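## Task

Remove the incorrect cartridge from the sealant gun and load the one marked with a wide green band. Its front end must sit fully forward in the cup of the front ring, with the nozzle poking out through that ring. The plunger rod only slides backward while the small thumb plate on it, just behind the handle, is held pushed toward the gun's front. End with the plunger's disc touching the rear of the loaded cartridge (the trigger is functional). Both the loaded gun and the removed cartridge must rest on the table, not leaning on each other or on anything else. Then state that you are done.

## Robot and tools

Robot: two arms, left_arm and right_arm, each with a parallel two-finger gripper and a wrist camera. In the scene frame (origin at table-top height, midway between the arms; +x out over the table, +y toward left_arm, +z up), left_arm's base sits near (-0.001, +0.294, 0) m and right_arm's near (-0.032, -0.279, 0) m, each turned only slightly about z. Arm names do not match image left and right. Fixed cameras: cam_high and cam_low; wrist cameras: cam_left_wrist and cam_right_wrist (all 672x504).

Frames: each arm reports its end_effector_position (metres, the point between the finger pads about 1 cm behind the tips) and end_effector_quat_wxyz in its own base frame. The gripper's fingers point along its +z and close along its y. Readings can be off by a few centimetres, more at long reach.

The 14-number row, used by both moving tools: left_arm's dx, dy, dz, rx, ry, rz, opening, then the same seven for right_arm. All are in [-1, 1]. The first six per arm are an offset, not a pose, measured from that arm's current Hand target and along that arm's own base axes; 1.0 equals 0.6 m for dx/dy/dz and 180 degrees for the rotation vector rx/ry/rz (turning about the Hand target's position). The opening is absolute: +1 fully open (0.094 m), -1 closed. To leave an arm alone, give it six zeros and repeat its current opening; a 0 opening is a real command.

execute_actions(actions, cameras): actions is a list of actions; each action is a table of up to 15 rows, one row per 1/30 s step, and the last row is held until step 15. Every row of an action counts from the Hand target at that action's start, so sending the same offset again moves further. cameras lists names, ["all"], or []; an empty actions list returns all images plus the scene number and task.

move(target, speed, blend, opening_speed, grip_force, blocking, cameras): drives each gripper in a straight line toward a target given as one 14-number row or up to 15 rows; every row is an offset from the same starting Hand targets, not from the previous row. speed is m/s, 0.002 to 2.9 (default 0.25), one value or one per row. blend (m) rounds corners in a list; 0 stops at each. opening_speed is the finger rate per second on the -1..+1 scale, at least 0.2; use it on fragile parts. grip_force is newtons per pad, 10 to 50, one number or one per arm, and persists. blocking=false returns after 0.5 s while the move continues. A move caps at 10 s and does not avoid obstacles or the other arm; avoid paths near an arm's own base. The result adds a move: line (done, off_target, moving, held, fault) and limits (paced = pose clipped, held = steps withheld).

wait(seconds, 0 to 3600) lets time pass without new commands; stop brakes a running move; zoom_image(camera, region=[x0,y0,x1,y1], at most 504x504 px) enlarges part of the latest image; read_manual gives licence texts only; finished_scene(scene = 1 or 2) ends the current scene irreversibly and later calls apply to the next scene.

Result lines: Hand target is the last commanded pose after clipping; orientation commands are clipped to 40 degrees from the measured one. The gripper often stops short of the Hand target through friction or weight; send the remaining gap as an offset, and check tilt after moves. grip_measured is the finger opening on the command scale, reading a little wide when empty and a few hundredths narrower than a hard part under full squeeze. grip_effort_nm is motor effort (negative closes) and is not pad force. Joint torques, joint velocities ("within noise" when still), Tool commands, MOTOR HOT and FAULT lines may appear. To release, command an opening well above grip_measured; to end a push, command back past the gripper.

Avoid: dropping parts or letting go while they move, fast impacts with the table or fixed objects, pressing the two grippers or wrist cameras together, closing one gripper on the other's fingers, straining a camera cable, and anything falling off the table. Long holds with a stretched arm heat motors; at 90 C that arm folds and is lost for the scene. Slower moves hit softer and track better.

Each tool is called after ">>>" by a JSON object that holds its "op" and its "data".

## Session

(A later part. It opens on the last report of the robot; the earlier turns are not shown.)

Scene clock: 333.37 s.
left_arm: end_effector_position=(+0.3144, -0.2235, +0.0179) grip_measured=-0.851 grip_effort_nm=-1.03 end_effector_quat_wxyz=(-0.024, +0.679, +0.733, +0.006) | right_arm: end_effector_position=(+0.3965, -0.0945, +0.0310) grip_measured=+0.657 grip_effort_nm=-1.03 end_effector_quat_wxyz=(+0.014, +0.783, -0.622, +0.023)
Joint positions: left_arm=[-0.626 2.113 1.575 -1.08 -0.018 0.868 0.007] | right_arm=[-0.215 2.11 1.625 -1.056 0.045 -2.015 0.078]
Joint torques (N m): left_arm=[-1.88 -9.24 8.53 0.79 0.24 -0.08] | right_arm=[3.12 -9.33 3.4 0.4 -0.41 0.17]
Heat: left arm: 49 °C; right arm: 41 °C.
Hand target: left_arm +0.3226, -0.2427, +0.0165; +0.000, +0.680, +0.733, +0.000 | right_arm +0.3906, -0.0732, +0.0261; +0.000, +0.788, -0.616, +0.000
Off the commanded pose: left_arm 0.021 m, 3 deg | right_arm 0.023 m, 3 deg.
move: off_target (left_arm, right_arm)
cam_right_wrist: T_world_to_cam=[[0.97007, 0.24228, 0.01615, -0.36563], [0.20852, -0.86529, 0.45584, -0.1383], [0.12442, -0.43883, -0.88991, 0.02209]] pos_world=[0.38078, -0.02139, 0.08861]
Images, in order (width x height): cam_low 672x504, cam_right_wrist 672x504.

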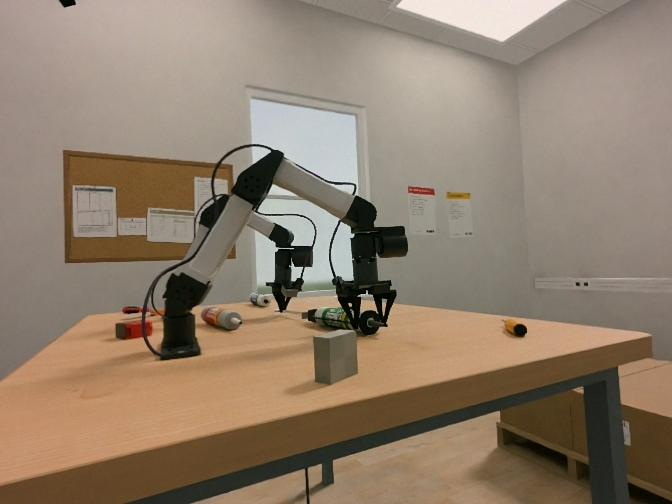

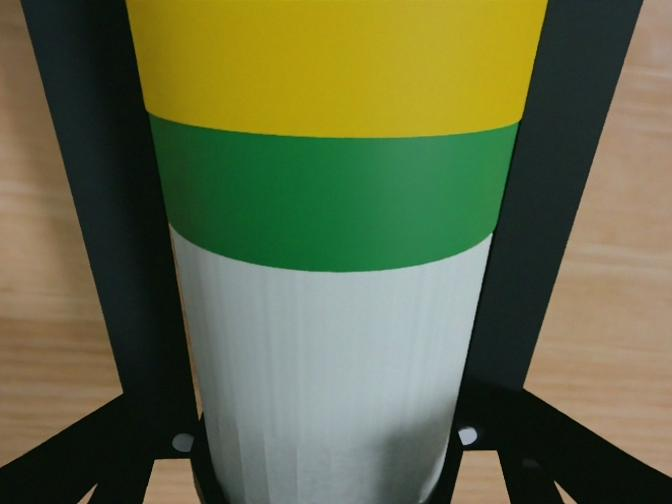

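>>> {"op": "move", "data": {"target": [0.008,-0.05,-0.012,0,0,0,-1,-0.011,0.045,0,0,0,0,0.35], "speed": 0.04, "cameras": ["cam_right_wrist","cam_low"]}}

>>> {"op": "zoom_image", "data": {"camera": "cam_low", "region": [285, 295, 385, 345]}}

Scene clock: 334.83 s.
left_arm: end_effector_position=(+0.3154, -0.2252, +0.0171) grip_measured=-0.851 grip_effort_nm=-1.03 end_effector_quat_wxyz=(-0.064, +0.678, +0.731, +0.034) | right_arm: end_effector_position=(+0.3946, -0.0936, +0.0317) grip_measured=+0.657 grip_effort_nm=-1.03 end_effector_quat_wxyz=(+0.042, +0.780, -0.622, +0.054)
Joint positions: left_arm=[-0.655 2.192 1.69 -1.19 -0.079 0.836 0.007] | right_arm=[-0.179 2.076 1.569 -1.007 0.126 -1.979 0.078]
Joint torques (N m): left_arm=[-3.74 -9.37 9.01 1.39 0.76 -0.2] | right_arm=[5.26 -9.48 3.4 0.08 -1.12 0.47]
Heat: left arm: 49 °C; right arm: 42 °C.
Hand target: left_arm +0.3274, -0.2728, +0.0093; +0.000, +0.680, +0.733, +0.000 | right_arm +0.3840, -0.0462, +0.0262; +0.000, +0.788, -0.616, +0.000
Off the commanded pose: left_arm 0.050 m, 8 deg | right_arm 0.049 m, 8 deg.
move: off_target (left_arm, right_arm)
cam_right_wrist: T_world_to_cam=[[0.97079, 0.23976, 0.0096, -0.36436], [0.19847, -0.8248, 0.52945, -0.13203], [0.13485, -0.51208, -0.84829, 0.01112]] pos_world=[0.37842, -0.01584, 0.08283]
Images, in order (width x height): cam_low 672x504, cam_right_wrist 672x504.

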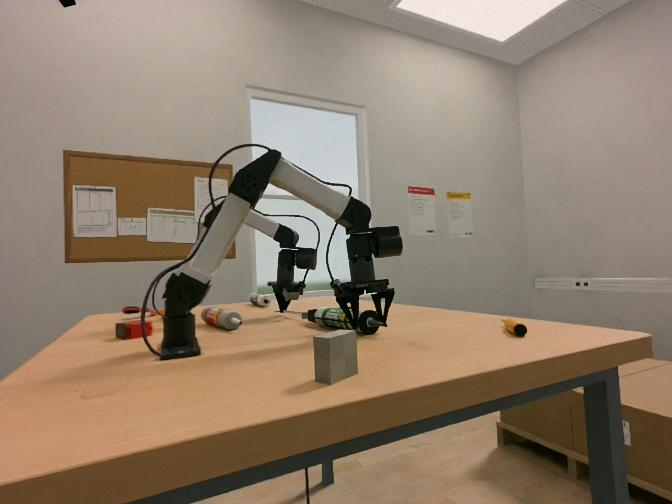

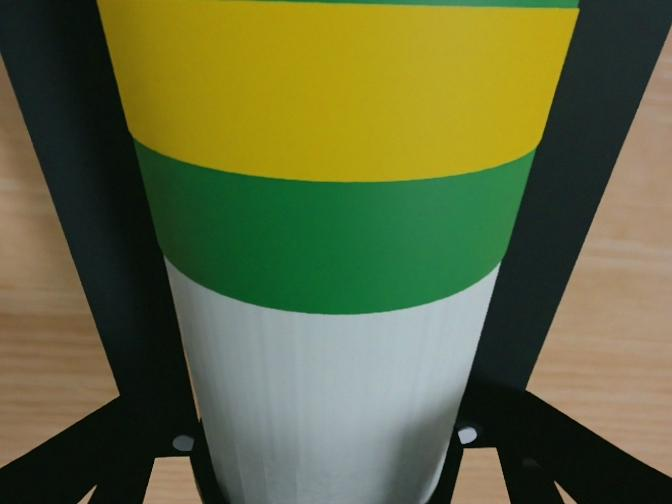

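Scaled by 5.040 from the camera's image (finer frame: 960x720).

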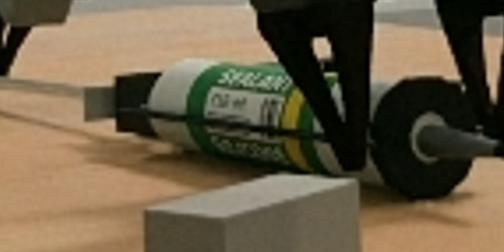

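>>> {"op": "move", "data": {"target": [[-0.013,0.078,0.006,0,0,0,-1,0.018,-0.08,0,0,0,0,0.35],[-0.013,0.078,0.006,0,0,0,-1,0.018,-0.08,0,0,0,0,0.95],[-0.013,0.078,0.006,0,0,0,-1,0.018,-0.08,0.15,0,0,0,0.95],[-0.013,0.078,0.006,0,0,0,-1,-0.05,0.28,0.2,0,0,0,0.95]], "speed": [0.06,0.06,0.25,0.3], "cameras": ["cam_right_wrist","cam_left_wrist"]}}

Scene clock: 339.93 s.
left_arm: end_effector_position=(+0.3148, -0.2212, +0.0083) grip_measured=-0.851 grip_effort_nm=-1.03 end_effector_quat_wxyz=(-0.023, +0.680, +0.733, +0.008) | right_arm: end_effector_position=(+0.3506, +0.1222, +0.1378) grip_measured=+0.948 grip_effort_nm=0.08 end_effector_quat_wxyz=(+0.009, +0.793, -0.609, -0.005)
Joint positions: left_arm=[-0.623 2.117 1.542 -1.038 -0.022 0.872 0.007] | right_arm=[0.336 1.983 1.864 -1.471 0.001 -1.497 0.092]
Joint torques (N m): left_arm=[0.57 -12.92 4.7 0.77 0.24 0.16] | right_arm=[0.21 -8.36 7.84 0.29 -0.06 0.15]
Heat: left arm: 50 °C; right arm: 42 °C.
Hand target: left_arm +0.3196, -0.2260, +0.0128; +0.000, +0.680, +0.733, +0.000 | right_arm +0.3541, +0.1217, +0.1462; +0.000, +0.788, -0.616, +0.000
Off the commanded pose: left_arm 0.008 m, 3 deg | right_arm 0.009 m, 2 deg.
move: off_target (left_arm); target 2's new opening was sent with right_arm's hand 0.011 m and 2 deg from that target
cam_left_wrist: T_world_to_cam=[[-0.99777, -0.06665, 0.00193, 0.29906], [-0.05708, 0.86872, 0.492, 0.24038], [-0.03447, 0.4908, -0.87059, 0.21913]] pos_world=[0.31967, -0.29644, 0.07193]
cam_right_wrist: T_world_to_cam=[[0.96168, 0.27398, -0.01003, -0.37266], [0.25382, -0.87592, 0.41028, 0.00182], [0.10362, -0.39711, -0.9119, 0.22313]] pos_world=[0.3348, 0.1923, 0.19899]
Images, in order (width x height): cam_left_wrist 672x504, cam_right_wrist 672x504.

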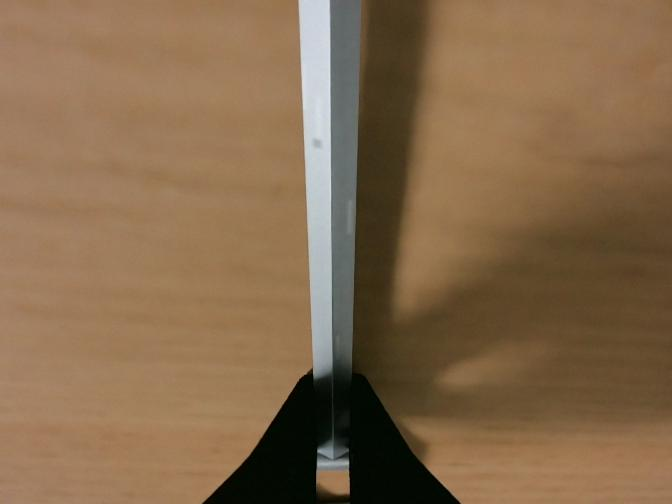

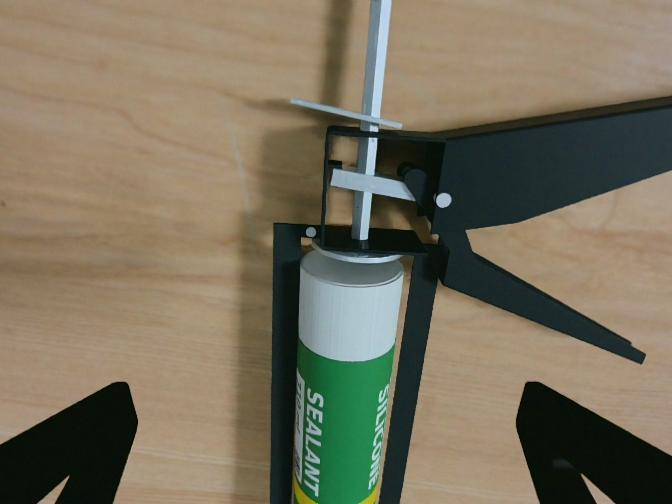

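>>> {"op": "zoom_image", "data": {"camera": "cam_right_wrist", "region": [260, 160, 480, 360]}}

Scaled by 2.291 from the camera's image (finer frame: 960x720).

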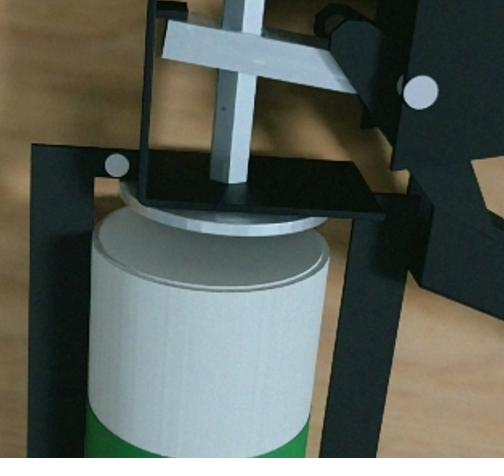

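>>> {"op": "move", "data": {"target": [[0,0,0,0,0,0,-1,0,0,0,0,0,0,0.95],[0,0,0,0,0,0,0,0,0,0,0,0,0,0.95],[-0.01,0.06,0.12,0,0,0,0,0,0,0,0,0,0,0.95]], "speed": 0.25, "cameras": ["cam_right_wrist","cam_left_wrist"]}}

Scene clock: 342.80 s.
left_arm: end_effector_position=(+0.3110, -0.1865, +0.0709) grip_measured=-0.003 grip_effort_nm=0.15 end_effector_quat_wxyz=(-0.017, +0.677, +0.736, +0.001) | right_arm: end_effector_position=(+0.3505, +0.1221, +0.1378) grip_measured=+0.948 grip_effort_nm=0.09 end_effector_quat_wxyz=(+0.009, +0.793, -0.609, -0.005)
Joint positions: left_arm=[-0.544 1.965 1.572 -1.21 -0.009 0.942 0.047] | right_arm=[0.336 1.983 1.864 -1.472 0.001 -1.496 0.092]
Joint torques (N m): left_arm=[-0.06 -12.18 7.9 0.22 0.14 0.15] | right_arm=[0.23 -8.36 7.86 0.29 -0.05 0.15]
Heat: left arm: 50 °C; right arm: 42 °C.
Hand target: left_arm +0.3135, -0.1899, +0.0848; +0.000, +0.680, +0.733, +0.000 | right_arm +0.3541, +0.1217, +0.1462; +0.000, +0.788, -0.616, +0.000
Off the commanded pose: left_arm 0.015 m, 2 deg | right_arm 0.009 m, 2 deg.
move: off_target (left_arm); target 2's new opening was sent with left_arm's hand 0.008 m and 3 deg from that target
cam_left_wrist: T_world_to_cam=[[-0.9971, -0.07596, 0.00466, 0.29525], [-0.06461, 0.87722, 0.47572, 0.18433], [-0.04022, 0.47404, -0.87958, 0.25573]] pos_world=[0.31659, -0.2605, 0.13587]
cam_right_wrist: T_world_to_cam=[[0.9619, 0.27321, -0.01046, -0.3725], [0.2533, -0.87608, 0.41029, 0.00202], [0.10293, -0.3973, -0.9119, 0.2234]] pos_world=[0.3348, 0.1923, 0.19899]
Images, in order (width x height): cam_left_wrist 672x504, cam_right_wrist 672x504.

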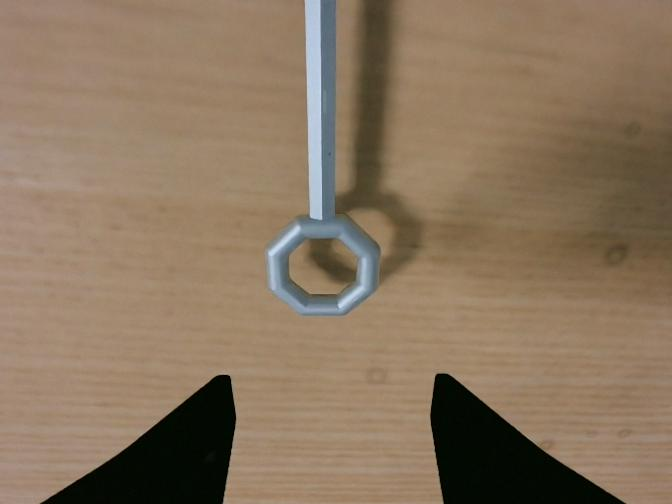

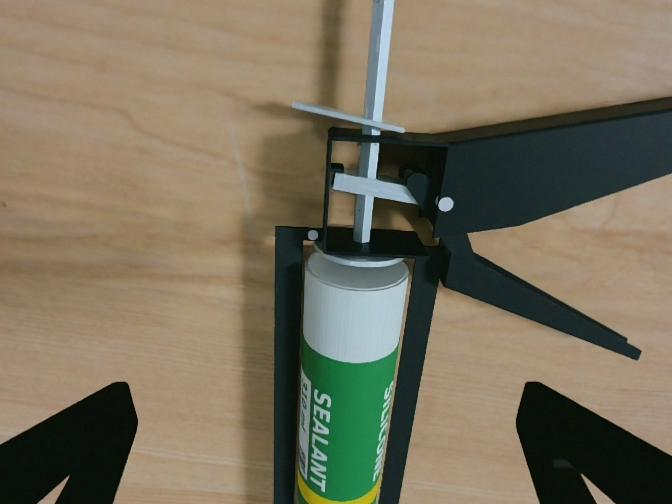

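>>> {"op": "move", "data": {"target": [[-0.003,0.05,0.02,0,0,0,-1,0.069,-0.358,-0.06,0,0,0,0.95],[-0.003,0.05,-0.1,0,0,0,-1,0.069,-0.358,-0.2,0,0,0,0.95],[-0.003,0.05,-0.1,0,0,0,-1,0.069,-0.358,-0.2,0,0,0,0.35]], "speed": [0.35,0.15,0.15], "cameras": ["cam_right_wrist","cam_left_wrist"]}}

Scene clock: 346.37 s.
left_arm: end_effector_position=(+0.3109, -0.1594, +0.0306) grip_measured=-0.988 grip_effort_nm=-0.64 end_effector_quat_wxyz=(+0.000, +0.678, +0.735, +0.004) | right_arm: end_effector_position=(+0.3967, -0.0958, +0.0312) grip_measured=+0.657 grip_effort_nm=-1.02 end_effector_quat_wxyz=(+0.000, +0.782, -0.624, +0.006)
Joint positions: left_arm=[-0.478 1.921 1.346 -0.994 -0.009 1.013 0.001] | right_arm=[-0.235 2.13 1.658 -1.088 0.004 -2.03 0.078]
Joint torques (N m): left_arm=[0.27 -8.46 5.2 0.68 0.15 0.18] | right_arm=[0.99 -8.43 4.81 0.52 -0.09 -0.17]
Heat: left arm: 50 °C; right arm: 41 °C.
Hand target: left_arm +0.3118, -0.1600, +0.0249; +0.000, +0.680, +0.733, +0.000 | right_arm +0.3954, -0.0929, +0.0261; +0.000, +0.788, -0.616, +0.000
Off the commanded pose: left_arm 0.006 m, 1 deg | right_arm 0.006 m, 1 deg.
move: done
cam_left_wrist: T_world_to_cam=[[-0.99717, -0.07151, -0.02322, 0.29896], [-0.07419, 0.88575, 0.45821, 0.18458], [-0.0122, 0.45863, -0.88854, 0.19652]] pos_world=[0.3142, -0.23225, 0.09698]
cam_right_wrist: T_world_to_cam=[[0.97124, 0.23749, 0.01692, -0.36645], [0.20918, -0.88509, 0.41577, -0.14046], [0.11371, -0.40027, -0.90931, 0.03029]] pos_world=[0.38185, -0.02517, 0.09214]
Images, in order (width x height): cam_left_wrist 672x504, cam_right_wrist 672x504.

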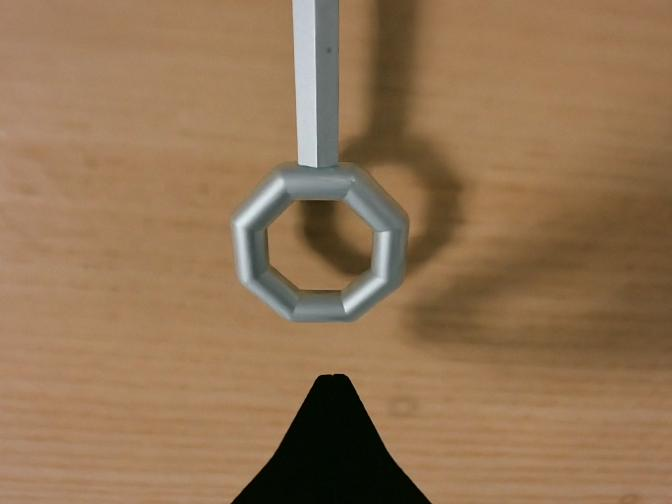

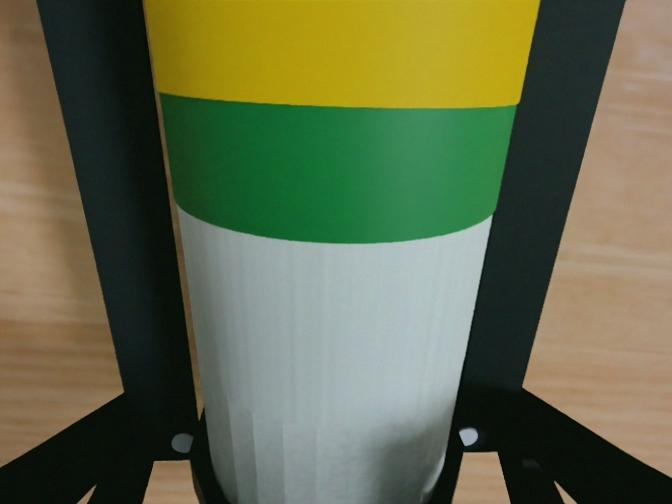

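>>> {"op": "move", "data": {"target": [[0.004,0,-0.007,0,0,0,-1,0,0,0,0,0,0,0.35],[0.009,-0.05,-0.007,0,0,0,-1,-0.003,0.012,0,0,0,0,0.35]], "speed": 0.05, "cameras": ["cam_right_wrist","cam_left_wrist"]}}

Scene clock: 348.17 s.
left_arm: end_effector_position=(+0.3079, -0.1685, +0.0191) grip_measured=-0.988 grip_effort_nm=-0.64 end_effector_quat_wxyz=(-0.029, +0.676, +0.737, +0.012) | right_arm: end_effector_position=(+0.3970, -0.0957, +0.0307) grip_measured=+0.657 grip_effort_nm=-1.03 end_effector_quat_wxyz=(+0.003, +0.783, -0.622, +0.008)
Joint positions: left_arm=[-0.519 1.989 1.392 -1.025 -0.037 0.964 0.001] | right_arm=[-0.231 2.13 1.656 -1.084 0.012 -2.03 0.078]
Joint torques (N m): left_arm=[-2.06 -8.64 8.64 0.72 0.38 0.05] | right_arm=[2.02 -9.4 3.38 0.56 -0.15 0.01]
Heat: left arm: 50 °C; right arm: 41 °C.
Hand target: left_arm +0.3171, -0.1899, +0.0206; +0.000, +0.680, +0.733, +0.000 | right_arm +0.3936, -0.0858, +0.0261; +0.000, +0.788, -0.616, +0.000
Off the commanded pose: left_arm 0.023 m, 4 deg | right_arm 0.011 m, 1 deg.
move: off_target (left_arm, right_arm)
cam_left_wrist: T_world_to_cam=[[-0.99694, -0.07799, 0.00465, 0.29339], [-0.06501, 0.86105, 0.50435, 0.18979], [-0.04334, 0.5025, -0.86349, 0.20706]] pos_world=[0.3138, -0.24459, 0.08171]
cam_right_wrist: T_world_to_cam=[[0.97044, 0.24089, 0.01473, -0.36598], [0.21231, -0.88112, 0.42256, -0.1412], [0.11477, -0.40694, -0.90622, 0.02868]] pos_world=[0.38185, -0.02459, 0.09105]
Images, in order (width x height): cam_left_wrist 672x504, cam_right_wrist 672x504.

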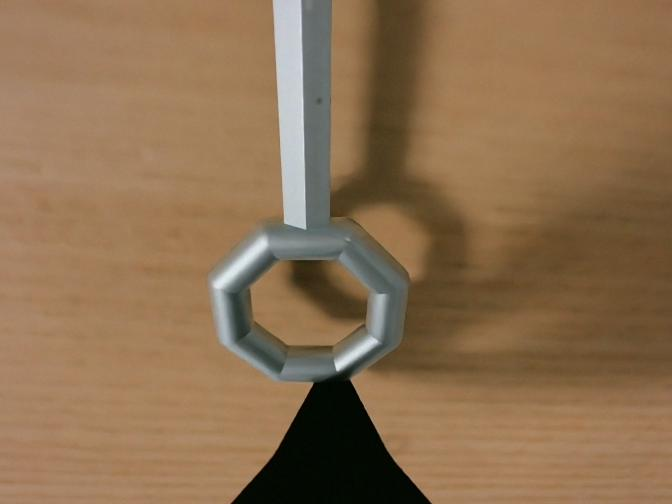

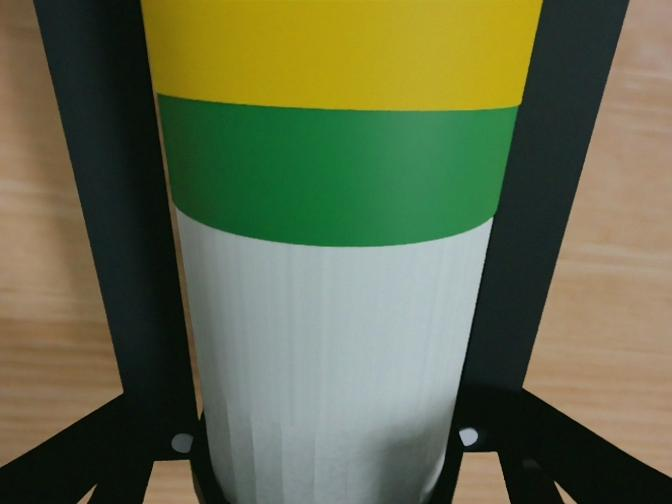

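>>> {"op": "move", "data": {"target": [[-0.002,0.045,0.004,0,0,0,-1,0,0,0,0,0,0,0.35],[0.009,0.045,0.004,0,0,0,-1,0,0,0,0,0,0,0.35],[0.015,0.005,0.004,0,0,0,-1,0,0,0,0,0,0,0.35],[0.018,-0.03,0.0,0,0,0,-1,-0.005,0.02,0,0,0,0,0.35]], "speed": 0.06, "cameras": ["cam_right_wrist","cam_left_wrist"]}}

Scene clock: 351.07 s.
left_arm: end_effector_position=(+0.3182, -0.1969, +0.0210) grip_measured=-0.988 grip_effort_nm=-0.64 end_effector_quat_wxyz=(-0.019, +0.681, +0.732, +0.005) | right_arm: end_effector_position=(+0.3960, -0.0947, +0.0307) grip_measured=+0.657 grip_effort_nm=-1.03 end_effector_quat_wxyz=(+0.014, +0.781, -0.624, +0.022)
Joint positions: left_arm=[-0.562 2.057 1.502 -1.053 -0.016 0.938 0.001] | right_arm=[-0.216 2.111 1.625 -1.058 0.044 -2.01 0.078]
Joint torques (N m): left_arm=[-0.49 -9.1 8.13 0.74 0.18 -0.01] | right_arm=[3.02 -9.36 3.41 0.41 -0.43 0.1]
Heat: left arm: 50 °C; right arm: 41 °C.
Hand target: left_arm +0.3279, -0.2080, +0.0206; +0.000, +0.680, +0.733, +0.000 | right_arm +0.3907, -0.0738, +0.0261; +0.000, +0.788, -0.616, +0.000
Off the commanded pose: left_arm 0.015 m, 2 deg | right_arm 0.022 m, 3 deg.
move: off_target (left_arm, right_arm)
cam_left_wrist: T_world_to_cam=[[-0.99804, -0.06243, 0.00317, 0.30491], [-0.05313, 0.8739, 0.4832, 0.21304], [-0.03294, 0.48208, -0.87551, 0.21629]] pos_world=[0.32276, -0.27141, 0.08546]
cam_right_wrist: T_world_to_cam=[[0.97155, 0.23636, 0.01483, -0.36624], [0.20407, -0.8673, 0.45403, -0.13664], [0.12017, -0.43809, -0.89086, 0.02361]] pos_world=[0.38087, -0.0216, 0.0885]
Images, in order (width x height): cam_left_wrist 672x504, cam_right_wrist 672x504.

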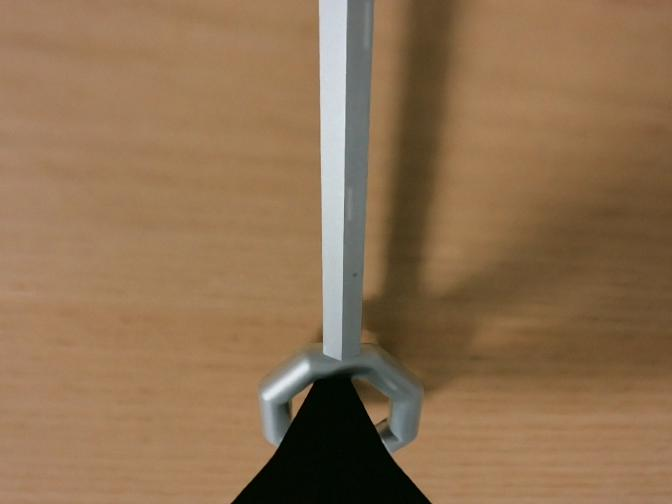

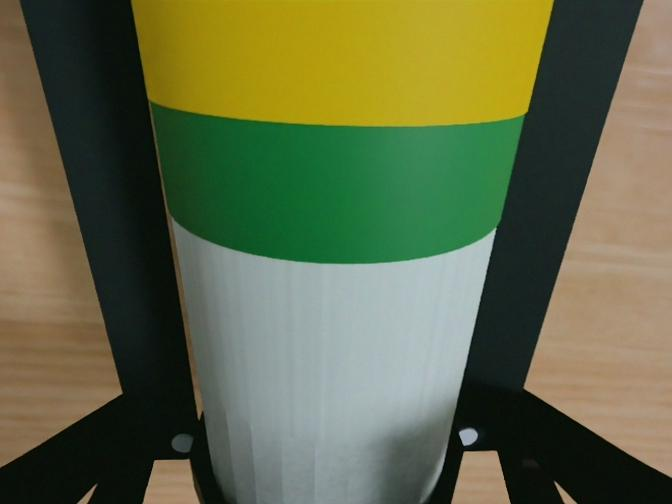

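>>> {"op": "move", "data": {"target": [0.004,-0.035,0.0,0,0,0,-1,-0.007,0.03,0,0,0,0,0.35], "speed": 0.05, "cameras": ["cam_right_wrist","cam_left_wrist"]}}

Scene clock: 352.27 s.
left_arm: end_effector_position=(+0.3193, -0.1981, +0.0215) grip_measured=-0.988 grip_effort_nm=-0.64 end_effector_quat_wxyz=(-0.043, +0.674, +0.737, +0.019) | right_arm: end_effector_position=(+0.3940, -0.0940, +0.0308) grip_measured=+0.657 grip_effort_nm=-1.03 end_effector_quat_wxyz=(+0.032, +0.779, -0.625, +0.040)
Joint positions: left_arm=[-0.579 2.101 1.569 -1.117 -0.051 0.9 0.001] | right_arm=[-0.194 2.088 1.587 -1.027 0.094 -1.984 0.078]
Joint torques (N m): left_arm=[-2.61 -9.36 8.92 0.99 0.51 -0.01] | right_arm=[4.62 -9.47 3.38 0.23 -0.87 0.28]
Heat: left arm: 49 °C; right arm: 41 °C.
Hand target: left_arm +0.3304, -0.2289, +0.0206; +0.000, +0.680, +0.733, +0.000 | right_arm +0.3864, -0.0558, +0.0261; +0.000, +0.788, -0.616, +0.000
Off the commanded pose: left_arm 0.033 m, 5 deg | right_arm 0.039 m, 6 deg.
move: off_target (left_arm, right_arm)
cam_left_wrist: T_world_to_cam=[[-0.9966, -0.0813, 0.01345, 0.30149], [-0.06185, 0.84583, 0.52986, 0.21027], [-0.05446, 0.52722, -0.84798, 0.23258]] pos_world=[0.32614, -0.27597, 0.08175]
cam_right_wrist: T_world_to_cam=[[0.97267, 0.23202, 0.00923, -0.36507], [0.19653, -0.84374, 0.49948, -0.1318], [0.12368, -0.48401, -0.86628, 0.01786]] pos_world=[0.37878, -0.01786, 0.08467]
Images, in order (width x height): cam_left_wrist 672x504, cam_right_wrist 672x504.

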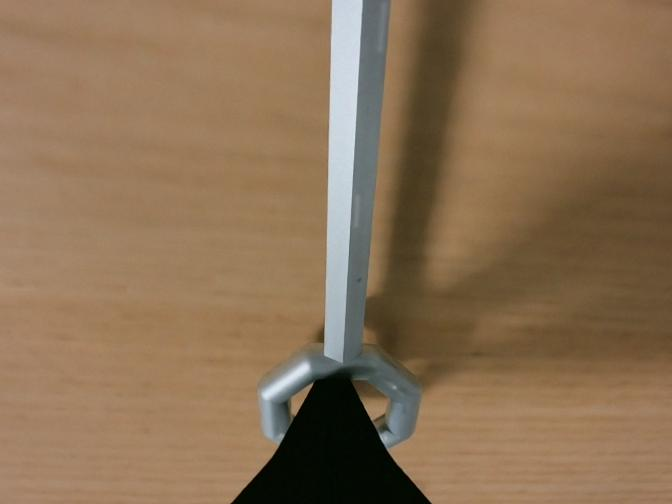

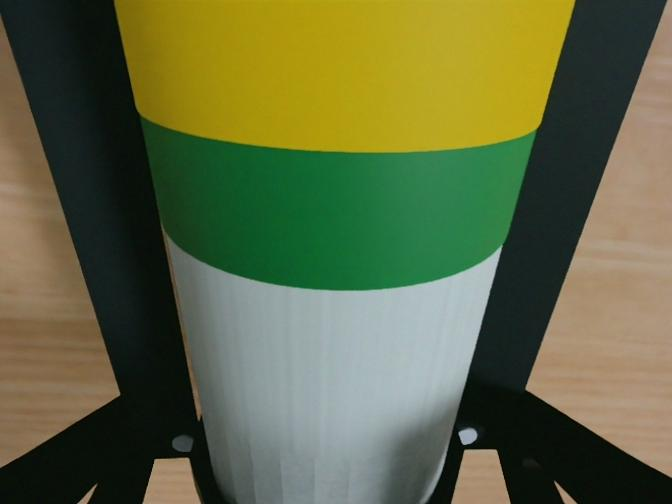

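>>> {"op": "move", "data": {"target": [[-0.006,0.045,0.0,0,0,0,-1,0.015,-0.062,0.007,0,0,0,0.35],[-0.006,0.045,0.0,0,0,0,-1,0.015,-0.062,0.007,0,0,0,0.95],[-0.006,0.045,0.13,0,0,0,-1,0.015,-0.062,0.24,0,0,0,0.95],[-0.006,0.045,0.13,0,0,0,0,0.064,0.351,0.173,0,0,-0.528,0.95]], "speed": [0.1,0.1,0.25,0.35], "cameras": ["cam_right_wrist","cam_left_wrist"]}}

Scene clock: 360.30 s.
left_arm: end_effector_position=(+0.3233, -0.1985, +0.0793) grip_measured=-0.003 grip_effort_nm=0.15 end_effector_quat_wxyz=(-0.024, +0.678, +0.734, +0.001) | right_arm: end_effector_position=(+0.4225, +0.1530, +0.1273) grip_measured=+0.949 grip_effort_nm=0.08 end_effector_quat_wxyz=(+0.014, -0.086, +0.996, +0.000)
Joint positions: left_arm=[-0.556 2.042 1.716 -1.292 -0.011 0.936 0.047] | right_arm=[0.35 2.32 2.355 -1.578 0.008 0.179 0.092]
Joint torques (N m): left_arm=[0.09 -13.85 8.21 0.23 0.17 0.15] | right_arm=[0.54 -9.37 7.71 0.49 -0.05 0.17]
Heat: left arm: 52 °C; right arm: 42 °C.
Hand target: left_arm +0.3268, -0.2019, +0.0986; +0.000, +0.680, +0.733, +0.000 | right_arm +0.4248, +0.1548, +0.1299; +0.000, -0.078, +0.997, +0.000
Off the commanded pose: left_arm 0.020 m, 3 deg | right_arm 0.004 m, 2 deg.
joint sent to its limit (right arm) — joint 4 (wrist pitch), lower limit. The joint targets still meet the commanded pose.
move: off_target (left_arm); target 4's new opening was sent with left_arm's hand 0.020 m and 3 deg from that target
cam_left_wrist: T_world_to_cam=[[-0.99736, -0.07097, 0.01514, 0.30688], [-0.05477, 0.87301, 0.48462, 0.1869], [-0.04761, 0.48252, -0.87459, 0.27303]] pos_world=[0.32931, -0.27312, 0.14357]
cam_right_wrist: T_world_to_cam=[[0.18582, -0.9825, 0.01303, 0.06673], [-0.90891, -0.16683, 0.38216, 0.40118], [-0.3733, -0.08286, -0.924, 0.37345]] pos_world=[0.49165, 0.16344, 0.19089]
Images, in order (width x height): cam_left_wrist 672x504, cam_right_wrist 672x504.

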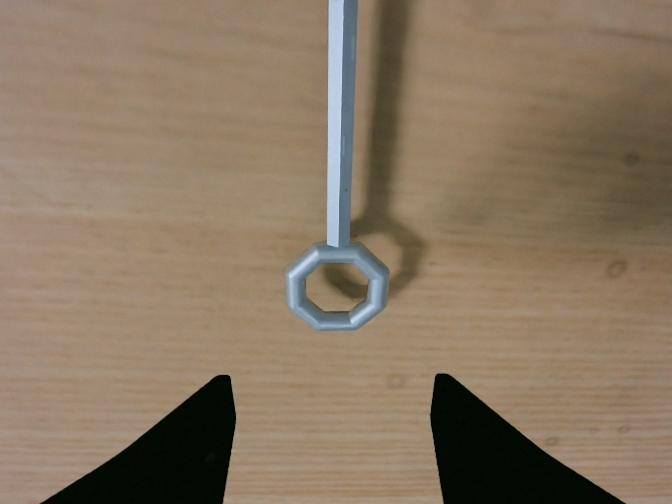

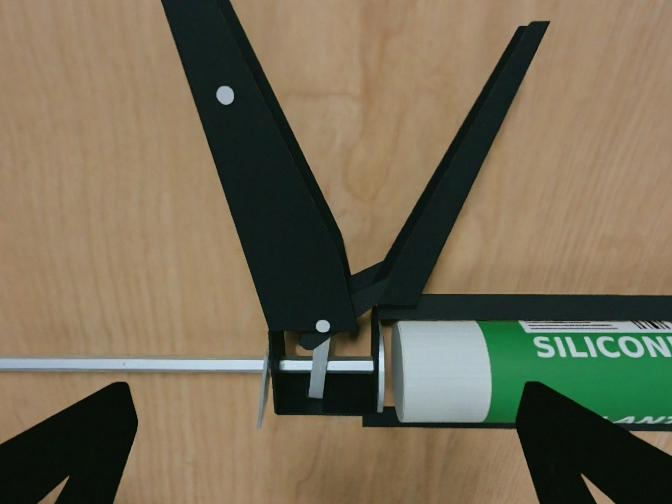

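>>> {"op": "zoom_image", "data": {"camera": "cam_right_wrist", "region": [200, 180, 500, 440]}}

Scaled by 1.680 from the camera's image (finer frame: 960x720).

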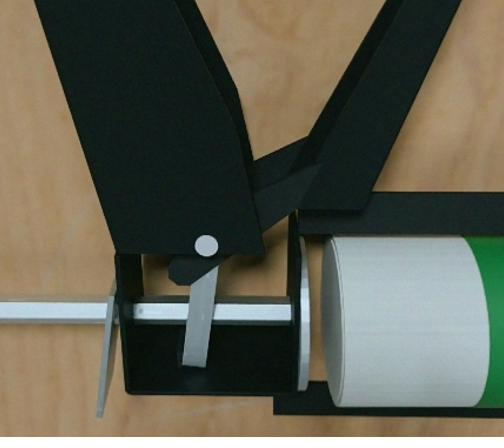

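>>> {"op": "move", "data": {"target": [0,0,0,0,0,0,0,-0.0155,-0.0155,-0.105,0,0,0,1], "speed": 0.25, "cameras": ["cam_right_wrist"]}}

Scene clock: 364.20 s.
left_arm: end_effector_position=(+0.3233, -0.1985, +0.0793) grip_measured=-0.003 grip_effort_nm=0.15 end_effector_quat_wxyz=(-0.024, +0.678, +0.734, +0.001) | right_arm: end_effector_position=(+0.4141, +0.1460, +0.0552) grip_measured=+0.998 grip_effort_nm=0.09 end_effector_quat_wxyz=(-0.015, -0.081, +0.997, -0.008)
Joint positions: left_arm=[-0.556 2.042 1.716 -1.292 -0.011 0.936 0.047] | right_arm=[0.342 2.297 2.026 -1.334 0.008 0.179 0.094]
Joint torques (N m): left_arm=[0.13 -13.81 8.2 0.22 0.16 0.15] | right_arm=[0.2 -12.81 4.59 0.56 -0.05 0.03]
Heat: left arm: 53 °C; right arm: 43 °C.
Hand target: left_arm +0.3268, -0.2019, +0.0986; +0.000, +0.680, +0.733, +0.000 | right_arm +0.4156, +0.1456, +0.0670; +0.000, -0.078, +0.997, +0.000
Off the commanded pose: left_arm 0.020 m, 3 deg | right_arm 0.012 m, 2 deg.
move: off_target (right_arm)
cam_right_wrist: T_world_to_cam=[[0.17825, -0.98372, 0.02288, 0.06512], [-0.88679, -0.15053, 0.43698, 0.40536], [-0.42642, -0.09818, -0.89918, 0.32597]] pos_world=[0.48685, 0.15708, 0.11449]

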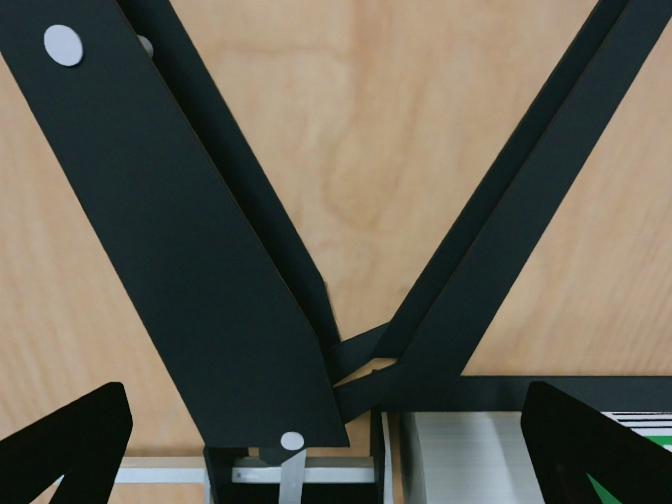

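>>> {"op": "move", "data": {"target": [[0,0,0,0,0,0,0,0.024,0.0065,0.01,0,0,0,1],[0,0,0,0,0,0,0,0.024,0.0065,-0.032,0,0,0,1]], "speed": 0.1, "cameras": ["cam_right_wrist"]}}

Scene clock: 366.40 s.
left_arm: end_effector_position=(+0.3233, -0.1985, +0.0793) grip_measured=-0.003 grip_effort_nm=0.15 end_effector_quat_wxyz=(-0.024, +0.678, +0.734, +0.001) | right_arm: end_effector_position=(+0.4291, +0.1513, +0.0522) grip_measured=+0.998 grip_effort_nm=0.09 end_effector_quat_wxyz=(+0.002, -0.081, +0.997, -0.003)
Joint positions: left_arm=[-0.556 2.042 1.716 -1.292 -0.011 0.936 0.047] | right_arm=[0.342 2.332 2.074 -1.31 0.008 0.179 0.094]
Joint torques (N m): left_arm=[0.1 -13.83 8.21 0.21 0.16 0.15] | right_arm=[-0.02 -10.17 4.97 0.66 -0.05 0]
Heat: left arm: 54 °C; right arm: 43 °C.
Hand target: left_arm +0.3268, -0.2019, +0.0986; +0.000, +0.680, +0.733, +0.000 | right_arm +0.4299, +0.1495, +0.0477; +0.000, -0.078, +0.997, +0.000
Off the commanded pose: left_arm 0.020 m, 3 deg | right_arm 0.005 m, 1 deg.
move: done
cam_right_wrist: T_world_to_cam=[[0.17758, -0.98396, 0.017, 0.06844], [-0.90131, -0.15569, 0.40423, 0.42948], [-0.3951, -0.0871, -0.9145, 0.31591]] pos_world=[0.49976, 0.16172, 0.11413]

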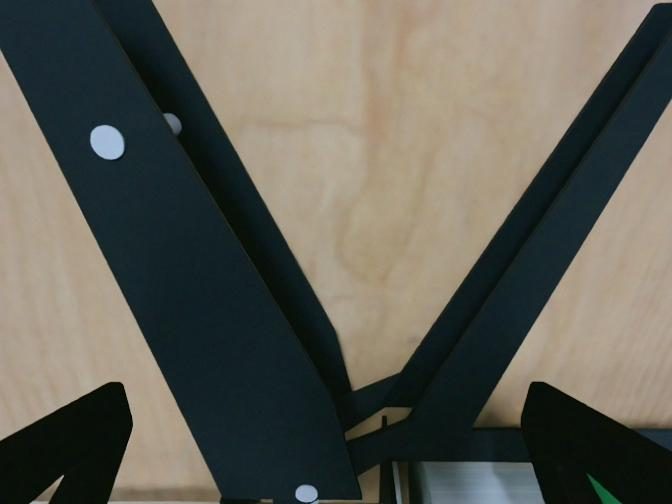

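>>> {"op": "move", "data": {"target": [0,0,0,0,0,0,0,0.0,0.0,-0.033,0,0,0,1], "speed": 0.1, "cameras": ["cam_right_wrist"]}}

Scene clock: 367.47 s.
left_arm: end_effector_position=(+0.3233, -0.1985, +0.0793) grip_measured=-0.003 grip_effort_nm=0.15 end_effector_quat_wxyz=(-0.024, +0.678, +0.734, +0.001) | right_arm: end_effector_position=(+0.4294, +0.1507, +0.0333) grip_measured=+0.998 grip_effort_nm=0.08 end_effector_quat_wxyz=(+0.003, -0.081, +0.997, -0.003)
Joint positions: left_arm=[-0.556 2.042 1.716 -1.292 -0.011 0.936 0.047] | right_arm=[0.34 2.337 2.008 -1.238 0.008 0.179 0.094]
Joint torques (N m): left_arm=[0.1 -13.82 8.24 0.22 0.14 0.14] | right_arm=[0.12 -9.85 4.98 0.68 -0.05 0]
Heat: left arm: 55 °C; right arm: 43 °C.
Hand target: left_arm +0.3268, -0.2019, +0.0986; +0.000, +0.680, +0.733, +0.000 | right_arm +0.4300, +0.1494, +0.0279; +0.000, -0.078, +0.997, +0.000
Off the commanded pose: left_arm 0.020 m, 3 deg | right_arm 0.006 m, 1 deg.
move: done
cam_right_wrist: T_world_to_cam=[[0.17606, -0.98423, 0.01687, 0.06874], [-0.90169, -0.15437, 0.40389, 0.43732], [-0.39492, -0.08633, -0.91465, 0.29838]] pos_world=[0.50006, 0.16092, 0.09512]

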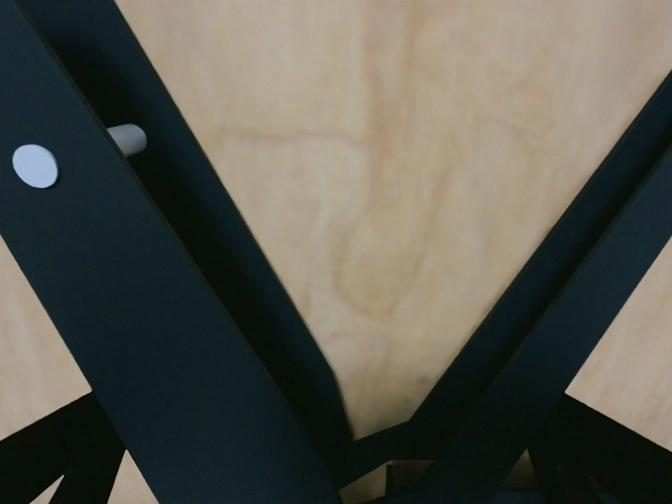

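>>> {"op": "move", "data": {"target": [0,0,0,0,0,0,0,-0.003,0.016,0,0,0,0,0.5], "speed": 0.02, "opening_speed": 0.8, "cameras": ["cam_right_wrist","cam_low"]}}

>>> {"op": "zoom_image", "data": {"camera": "cam_low", "region": [285, 295, 385, 345]}}

Scene clock: 369.43 s.
left_arm: end_effector_position=(+0.3233, -0.1985, +0.0793) grip_measured=-0.003 grip_effort_nm=0.15 end_effector_quat_wxyz=(-0.024, +0.678, +0.734, +0.001) | right_arm: end_effector_position=(+0.4342, +0.1545, +0.0327) grip_measured=+0.505 grip_effort_nm=-0.25 end_effector_quat_wxyz=(+0.013, -0.082, +0.997, -0.001)
Joint positions: left_arm=[-0.556 2.042 1.716 -1.292 -0.011 0.936 0.047] | right_arm=[0.345 2.338 2.008 -1.215 0.009 0.181 0.071]
Joint torques (N m): left_arm=[0.05 -13.85 8.17 0.23 0.17 0.14] | right_arm=[1.52 -9.52 6 0.42 -0.06 0.21]
Heat: left arm: 55 °C; right arm: 43 °C.
Hand target: left_arm +0.3268, -0.2019, +0.0986; +0.000, +0.680, +0.733, +0.000 | right_arm +0.4282, +0.1591, +0.0280; +0.000, -0.078, +0.997, +0.000
Off the commanded pose: left_arm 0.020 m, 3 deg | right_arm 0.009 m, 2 deg.
move: done
cam_right_wrist: T_world_to_cam=[[0.17802, -0.98393, 0.01402, 0.07082], [-0.90965, -0.15911, 0.3837, 0.44733], [-0.3753, -0.08106, -0.92335, 0.29103]] pos_world=[0.50353, 0.16444, 0.09609]
Images, in order (width x height): cam_low 672x504, cam_right_wrist 672x504.

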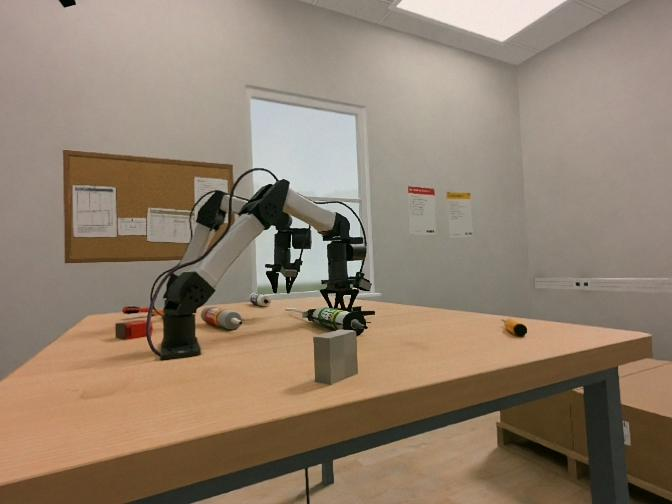

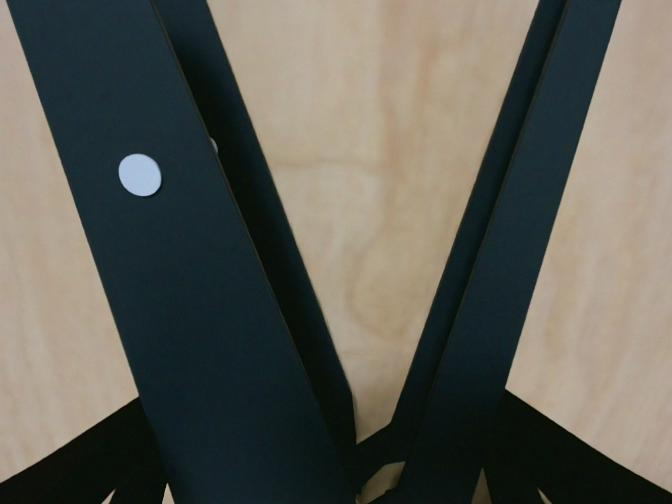

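Scaled by 5.040 from the camera's image (finer frame: 960x720).

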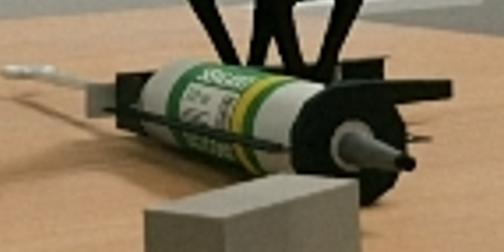

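>>> {"op": "move", "data": {"target": [0,0,0,0,0,0,0,-0.001,0.006,0,0,0,0,0.2], "speed": 0.02, "opening_speed": 0.6, "cameras": ["cam_right_wrist","cam_low"]}}

>>> {"op": "zoom_image", "data": {"camera": "cam_low", "region": [285, 295, 385, 345]}}

Scene clock: 370.47 s.
left_arm: end_effector_position=(+0.3233, -0.1985, +0.0793) grip_measured=-0.003 grip_effort_nm=0.15 end_effector_quat_wxyz=(-0.024, +0.678, +0.734, +0.001) | right_arm: end_effector_position=(+0.4347, +0.1581, +0.0322) grip_measured=+0.206 grip_effort_nm=-0.34 end_effector_quat_wxyz=(+0.016, -0.081, +0.997, +0.000)
Joint positions: left_arm=[-0.556 2.042 1.716 -1.292 -0.011 0.936 0.047] | right_arm=[0.352 2.34 2.008 -1.207 0.008 0.189 0.057]
Joint torques (N m): left_arm=[0.12 -13.85 8.2 0.22 0.16 0.15] | right_arm=[1.62 -9.39 6.52 0.32 -0.05 0.21]
Heat: left arm: 56 °C; right arm: 43 °C.
Hand target: left_arm +0.3268, -0.2019, +0.0986; +0.000, +0.680, +0.733, +0.000 | right_arm +0.4275, +0.1627, +0.0280; +0.000, -0.078, +0.997, +0.000
Off the commanded pose: left_arm 0.020 m, 3 deg | right_arm 0.009 m, 2 deg.
move: done
cam_right_wrist: T_world_to_cam=[[0.17712, -0.98411, 0.01235, 0.07479], [-0.91188, -0.15937, 0.37826, 0.44967], [-0.37028, -0.07826, -0.92562, 0.28856]] pos_world=[0.50364, 0.16785, 0.09608]
Images, in order (width x height): cam_low 672x504, cam_right_wrist 672x504.

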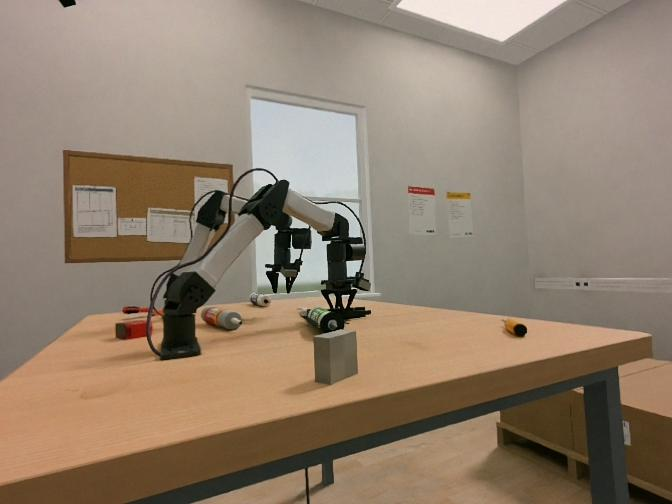

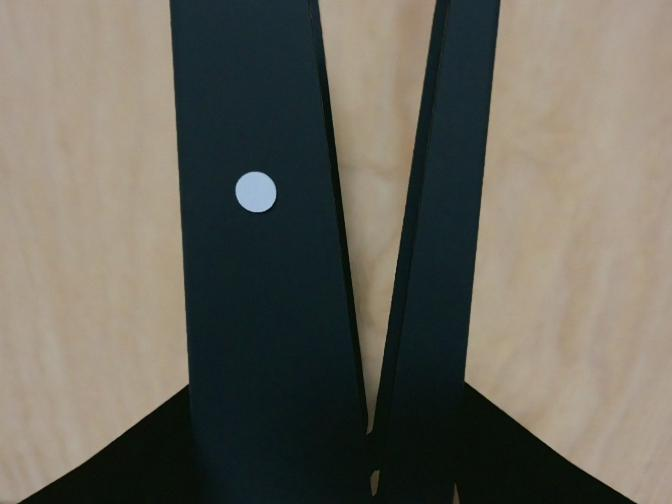

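Scaled by 5.040 from the camera's image (finer frame: 960x720).

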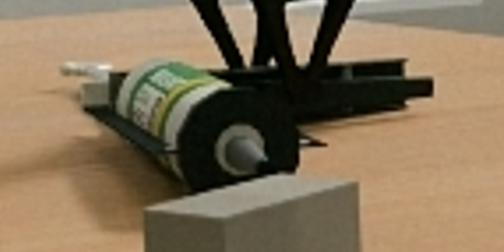

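>>> {"op": "move", "data": {"target": [0,0,0,0,0,0,0,0.0,0.0,0,0,0,0,1], "speed": 0.02, "opening_speed": 0.8, "cameras": ["cam_right_wrist","cam_high"]}}

Scene clock: 371.90 s.
left_arm: end_effector_position=(+0.3233, -0.1985, +0.0793) grip_measured=-0.003 grip_effort_nm=0.15 end_effector_quat_wxyz=(-0.024, +0.678, +0.734, +0.001) | right_arm: end_effector_position=(+0.4259, +0.1558, +0.0318) grip_measured=+0.998 grip_effort_nm=0.08 end_effector_quat_wxyz=(-0.001, -0.079, +0.997, -0.006)
Joint positions: left_arm=[-0.556 2.042 1.716 -1.292 -0.011 0.936 0.047] | right_arm=[0.355 2.34 2.008 -1.244 0.011 0.197 0.094]
Joint torques (N m): left_arm=[0.09 -13.86 8.21 0.24 0.16 0.15] | right_arm=[1.33 -9.33 6.39 0.64 -0.08 0.13]
Heat: left arm: 56 °C; right arm: 43 °C.
Hand target: left_arm +0.3268, -0.2019, +0.0986; +0.000, +0.680, +0.733, +0.000 | right_arm +0.4276, +0.1626, +0.0278; +0.000, -0.078, +0.997, +0.000
Off the commanded pose: left_arm 0.020 m, 3 deg | right_arm 0.008 m, 1 deg.
move: done
cam_right_wrist: T_world_to_cam=[[0.1732, -0.98465, 0.02144, 0.07558], [-0.89927, -0.14923, 0.41114, 0.43347], [-0.40164, -0.09049, -0.91132, 0.29955]] pos_world=[0.49703, 0.16621, 0.09314]
Images, in order (width x height): cam_high 672x504, cam_right_wrist 672x504.

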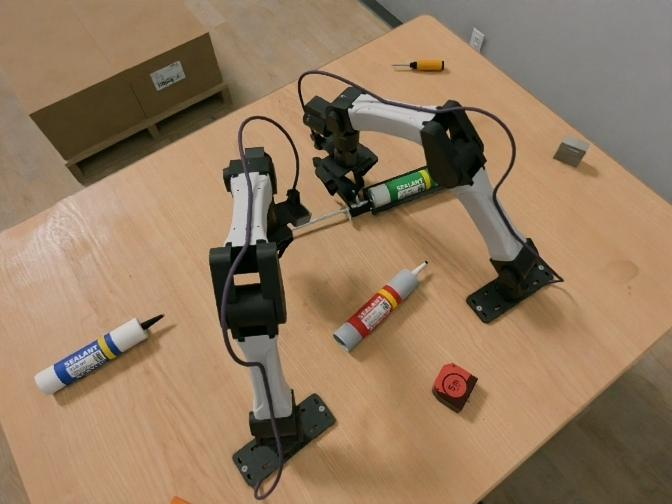

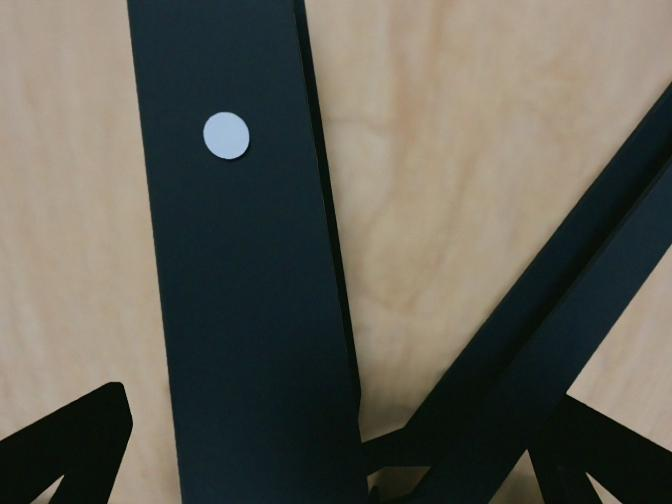

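>>> {"op": "move", "data": {"target": [0,0,0,0,0,0,0,0.0,0.0,0.17,0,0,0,1], "speed": 0.3, "cameras": ["cam_right_wrist"]}}

>>> {"op": "zoom_image", "data": {"camera": "cam_right_wrist", "region": [200, 280, 500, 504]}}

Scene clock: 373.23 s.
left_arm: end_effector_position=(+0.3233, -0.1985, +0.0793) grip_measured=-0.003 grip_effort_nm=0.14 end_effector_quat_wxyz=(-0.024, +0.678, +0.734, +0.001) | right_arm: end_effector_position=(+0.4298, +0.1589, +0.1294) grip_measured=+0.999 grip_effort_nm=0.08 end_effector_quat_wxyz=(+0.027, -0.080, +0.996, +0.002)
Joint positions: left_arm=[-0.556 2.042 1.716 -1.292 -0.011 0.936 0.047] | right_arm=[0.358 2.343 2.402 -1.578 0.01 0.197 0.094]
Joint torques (N m): left_arm=[0.13 -13.86 8.2 0.23 0.15 0.14] | right_arm=[1.11 -10.04 6.15 0.56 -0.07 0.13]
Heat: left arm: 57 °C; right arm: 43 °C.
Hand target: left_arm +0.3268, -0.2019, +0.0986; +0.000, +0.680, +0.733, +0.000 | right_arm +0.4275, +0.1627, +0.1299; +0.000, -0.078, +0.997, +0.000
Off the commanded pose: left_arm 0.020 m, 3 deg | right_arm 0.004 m, 3 deg.
joint sent to its limit (right arm) — joint 4 (wrist pitch), lower limit. The joint targets are off in orientation, not in position.
move: off_target (right_arm)
cam_right_wrist: T_world_to_cam=[[0.17534, -0.98445, 0.01017, 0.07636], [-0.91964, -0.16009, 0.35867, 0.41454], [-0.35146, -0.07225, -0.93341, 0.36866]] pos_world=[0.4974, 0.16817, 0.19465]

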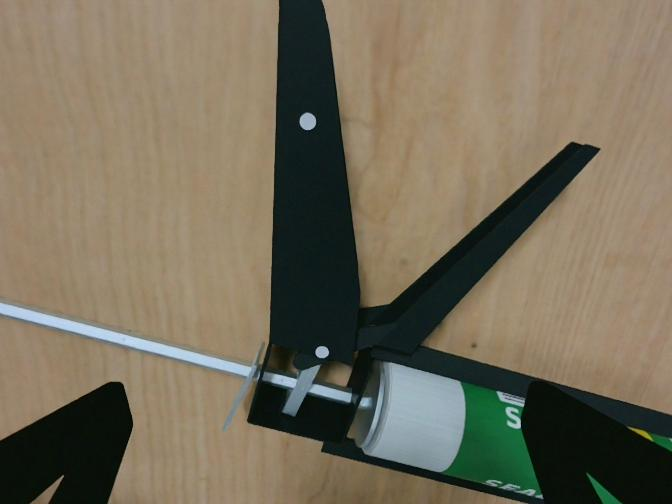

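Scaled by 1.680 from the camera's image (finer frame: 960x720).

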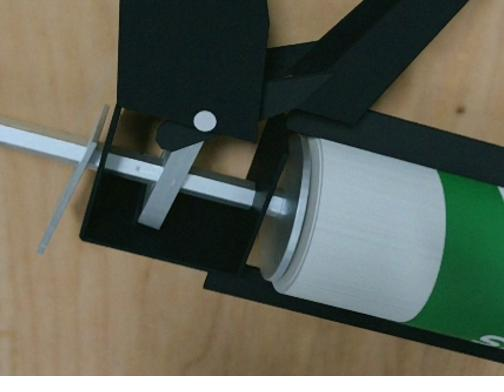

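>>> {"op": "zoom_image", "data": {"camera": "cam_right_wrist", "region": [330, 340, 430, 480]}}

Scaled by 3.600 from the camera's image (finer frame: 960x720).

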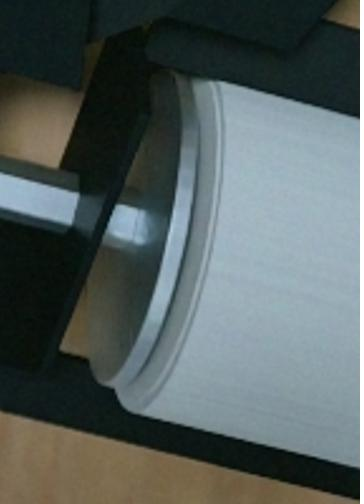

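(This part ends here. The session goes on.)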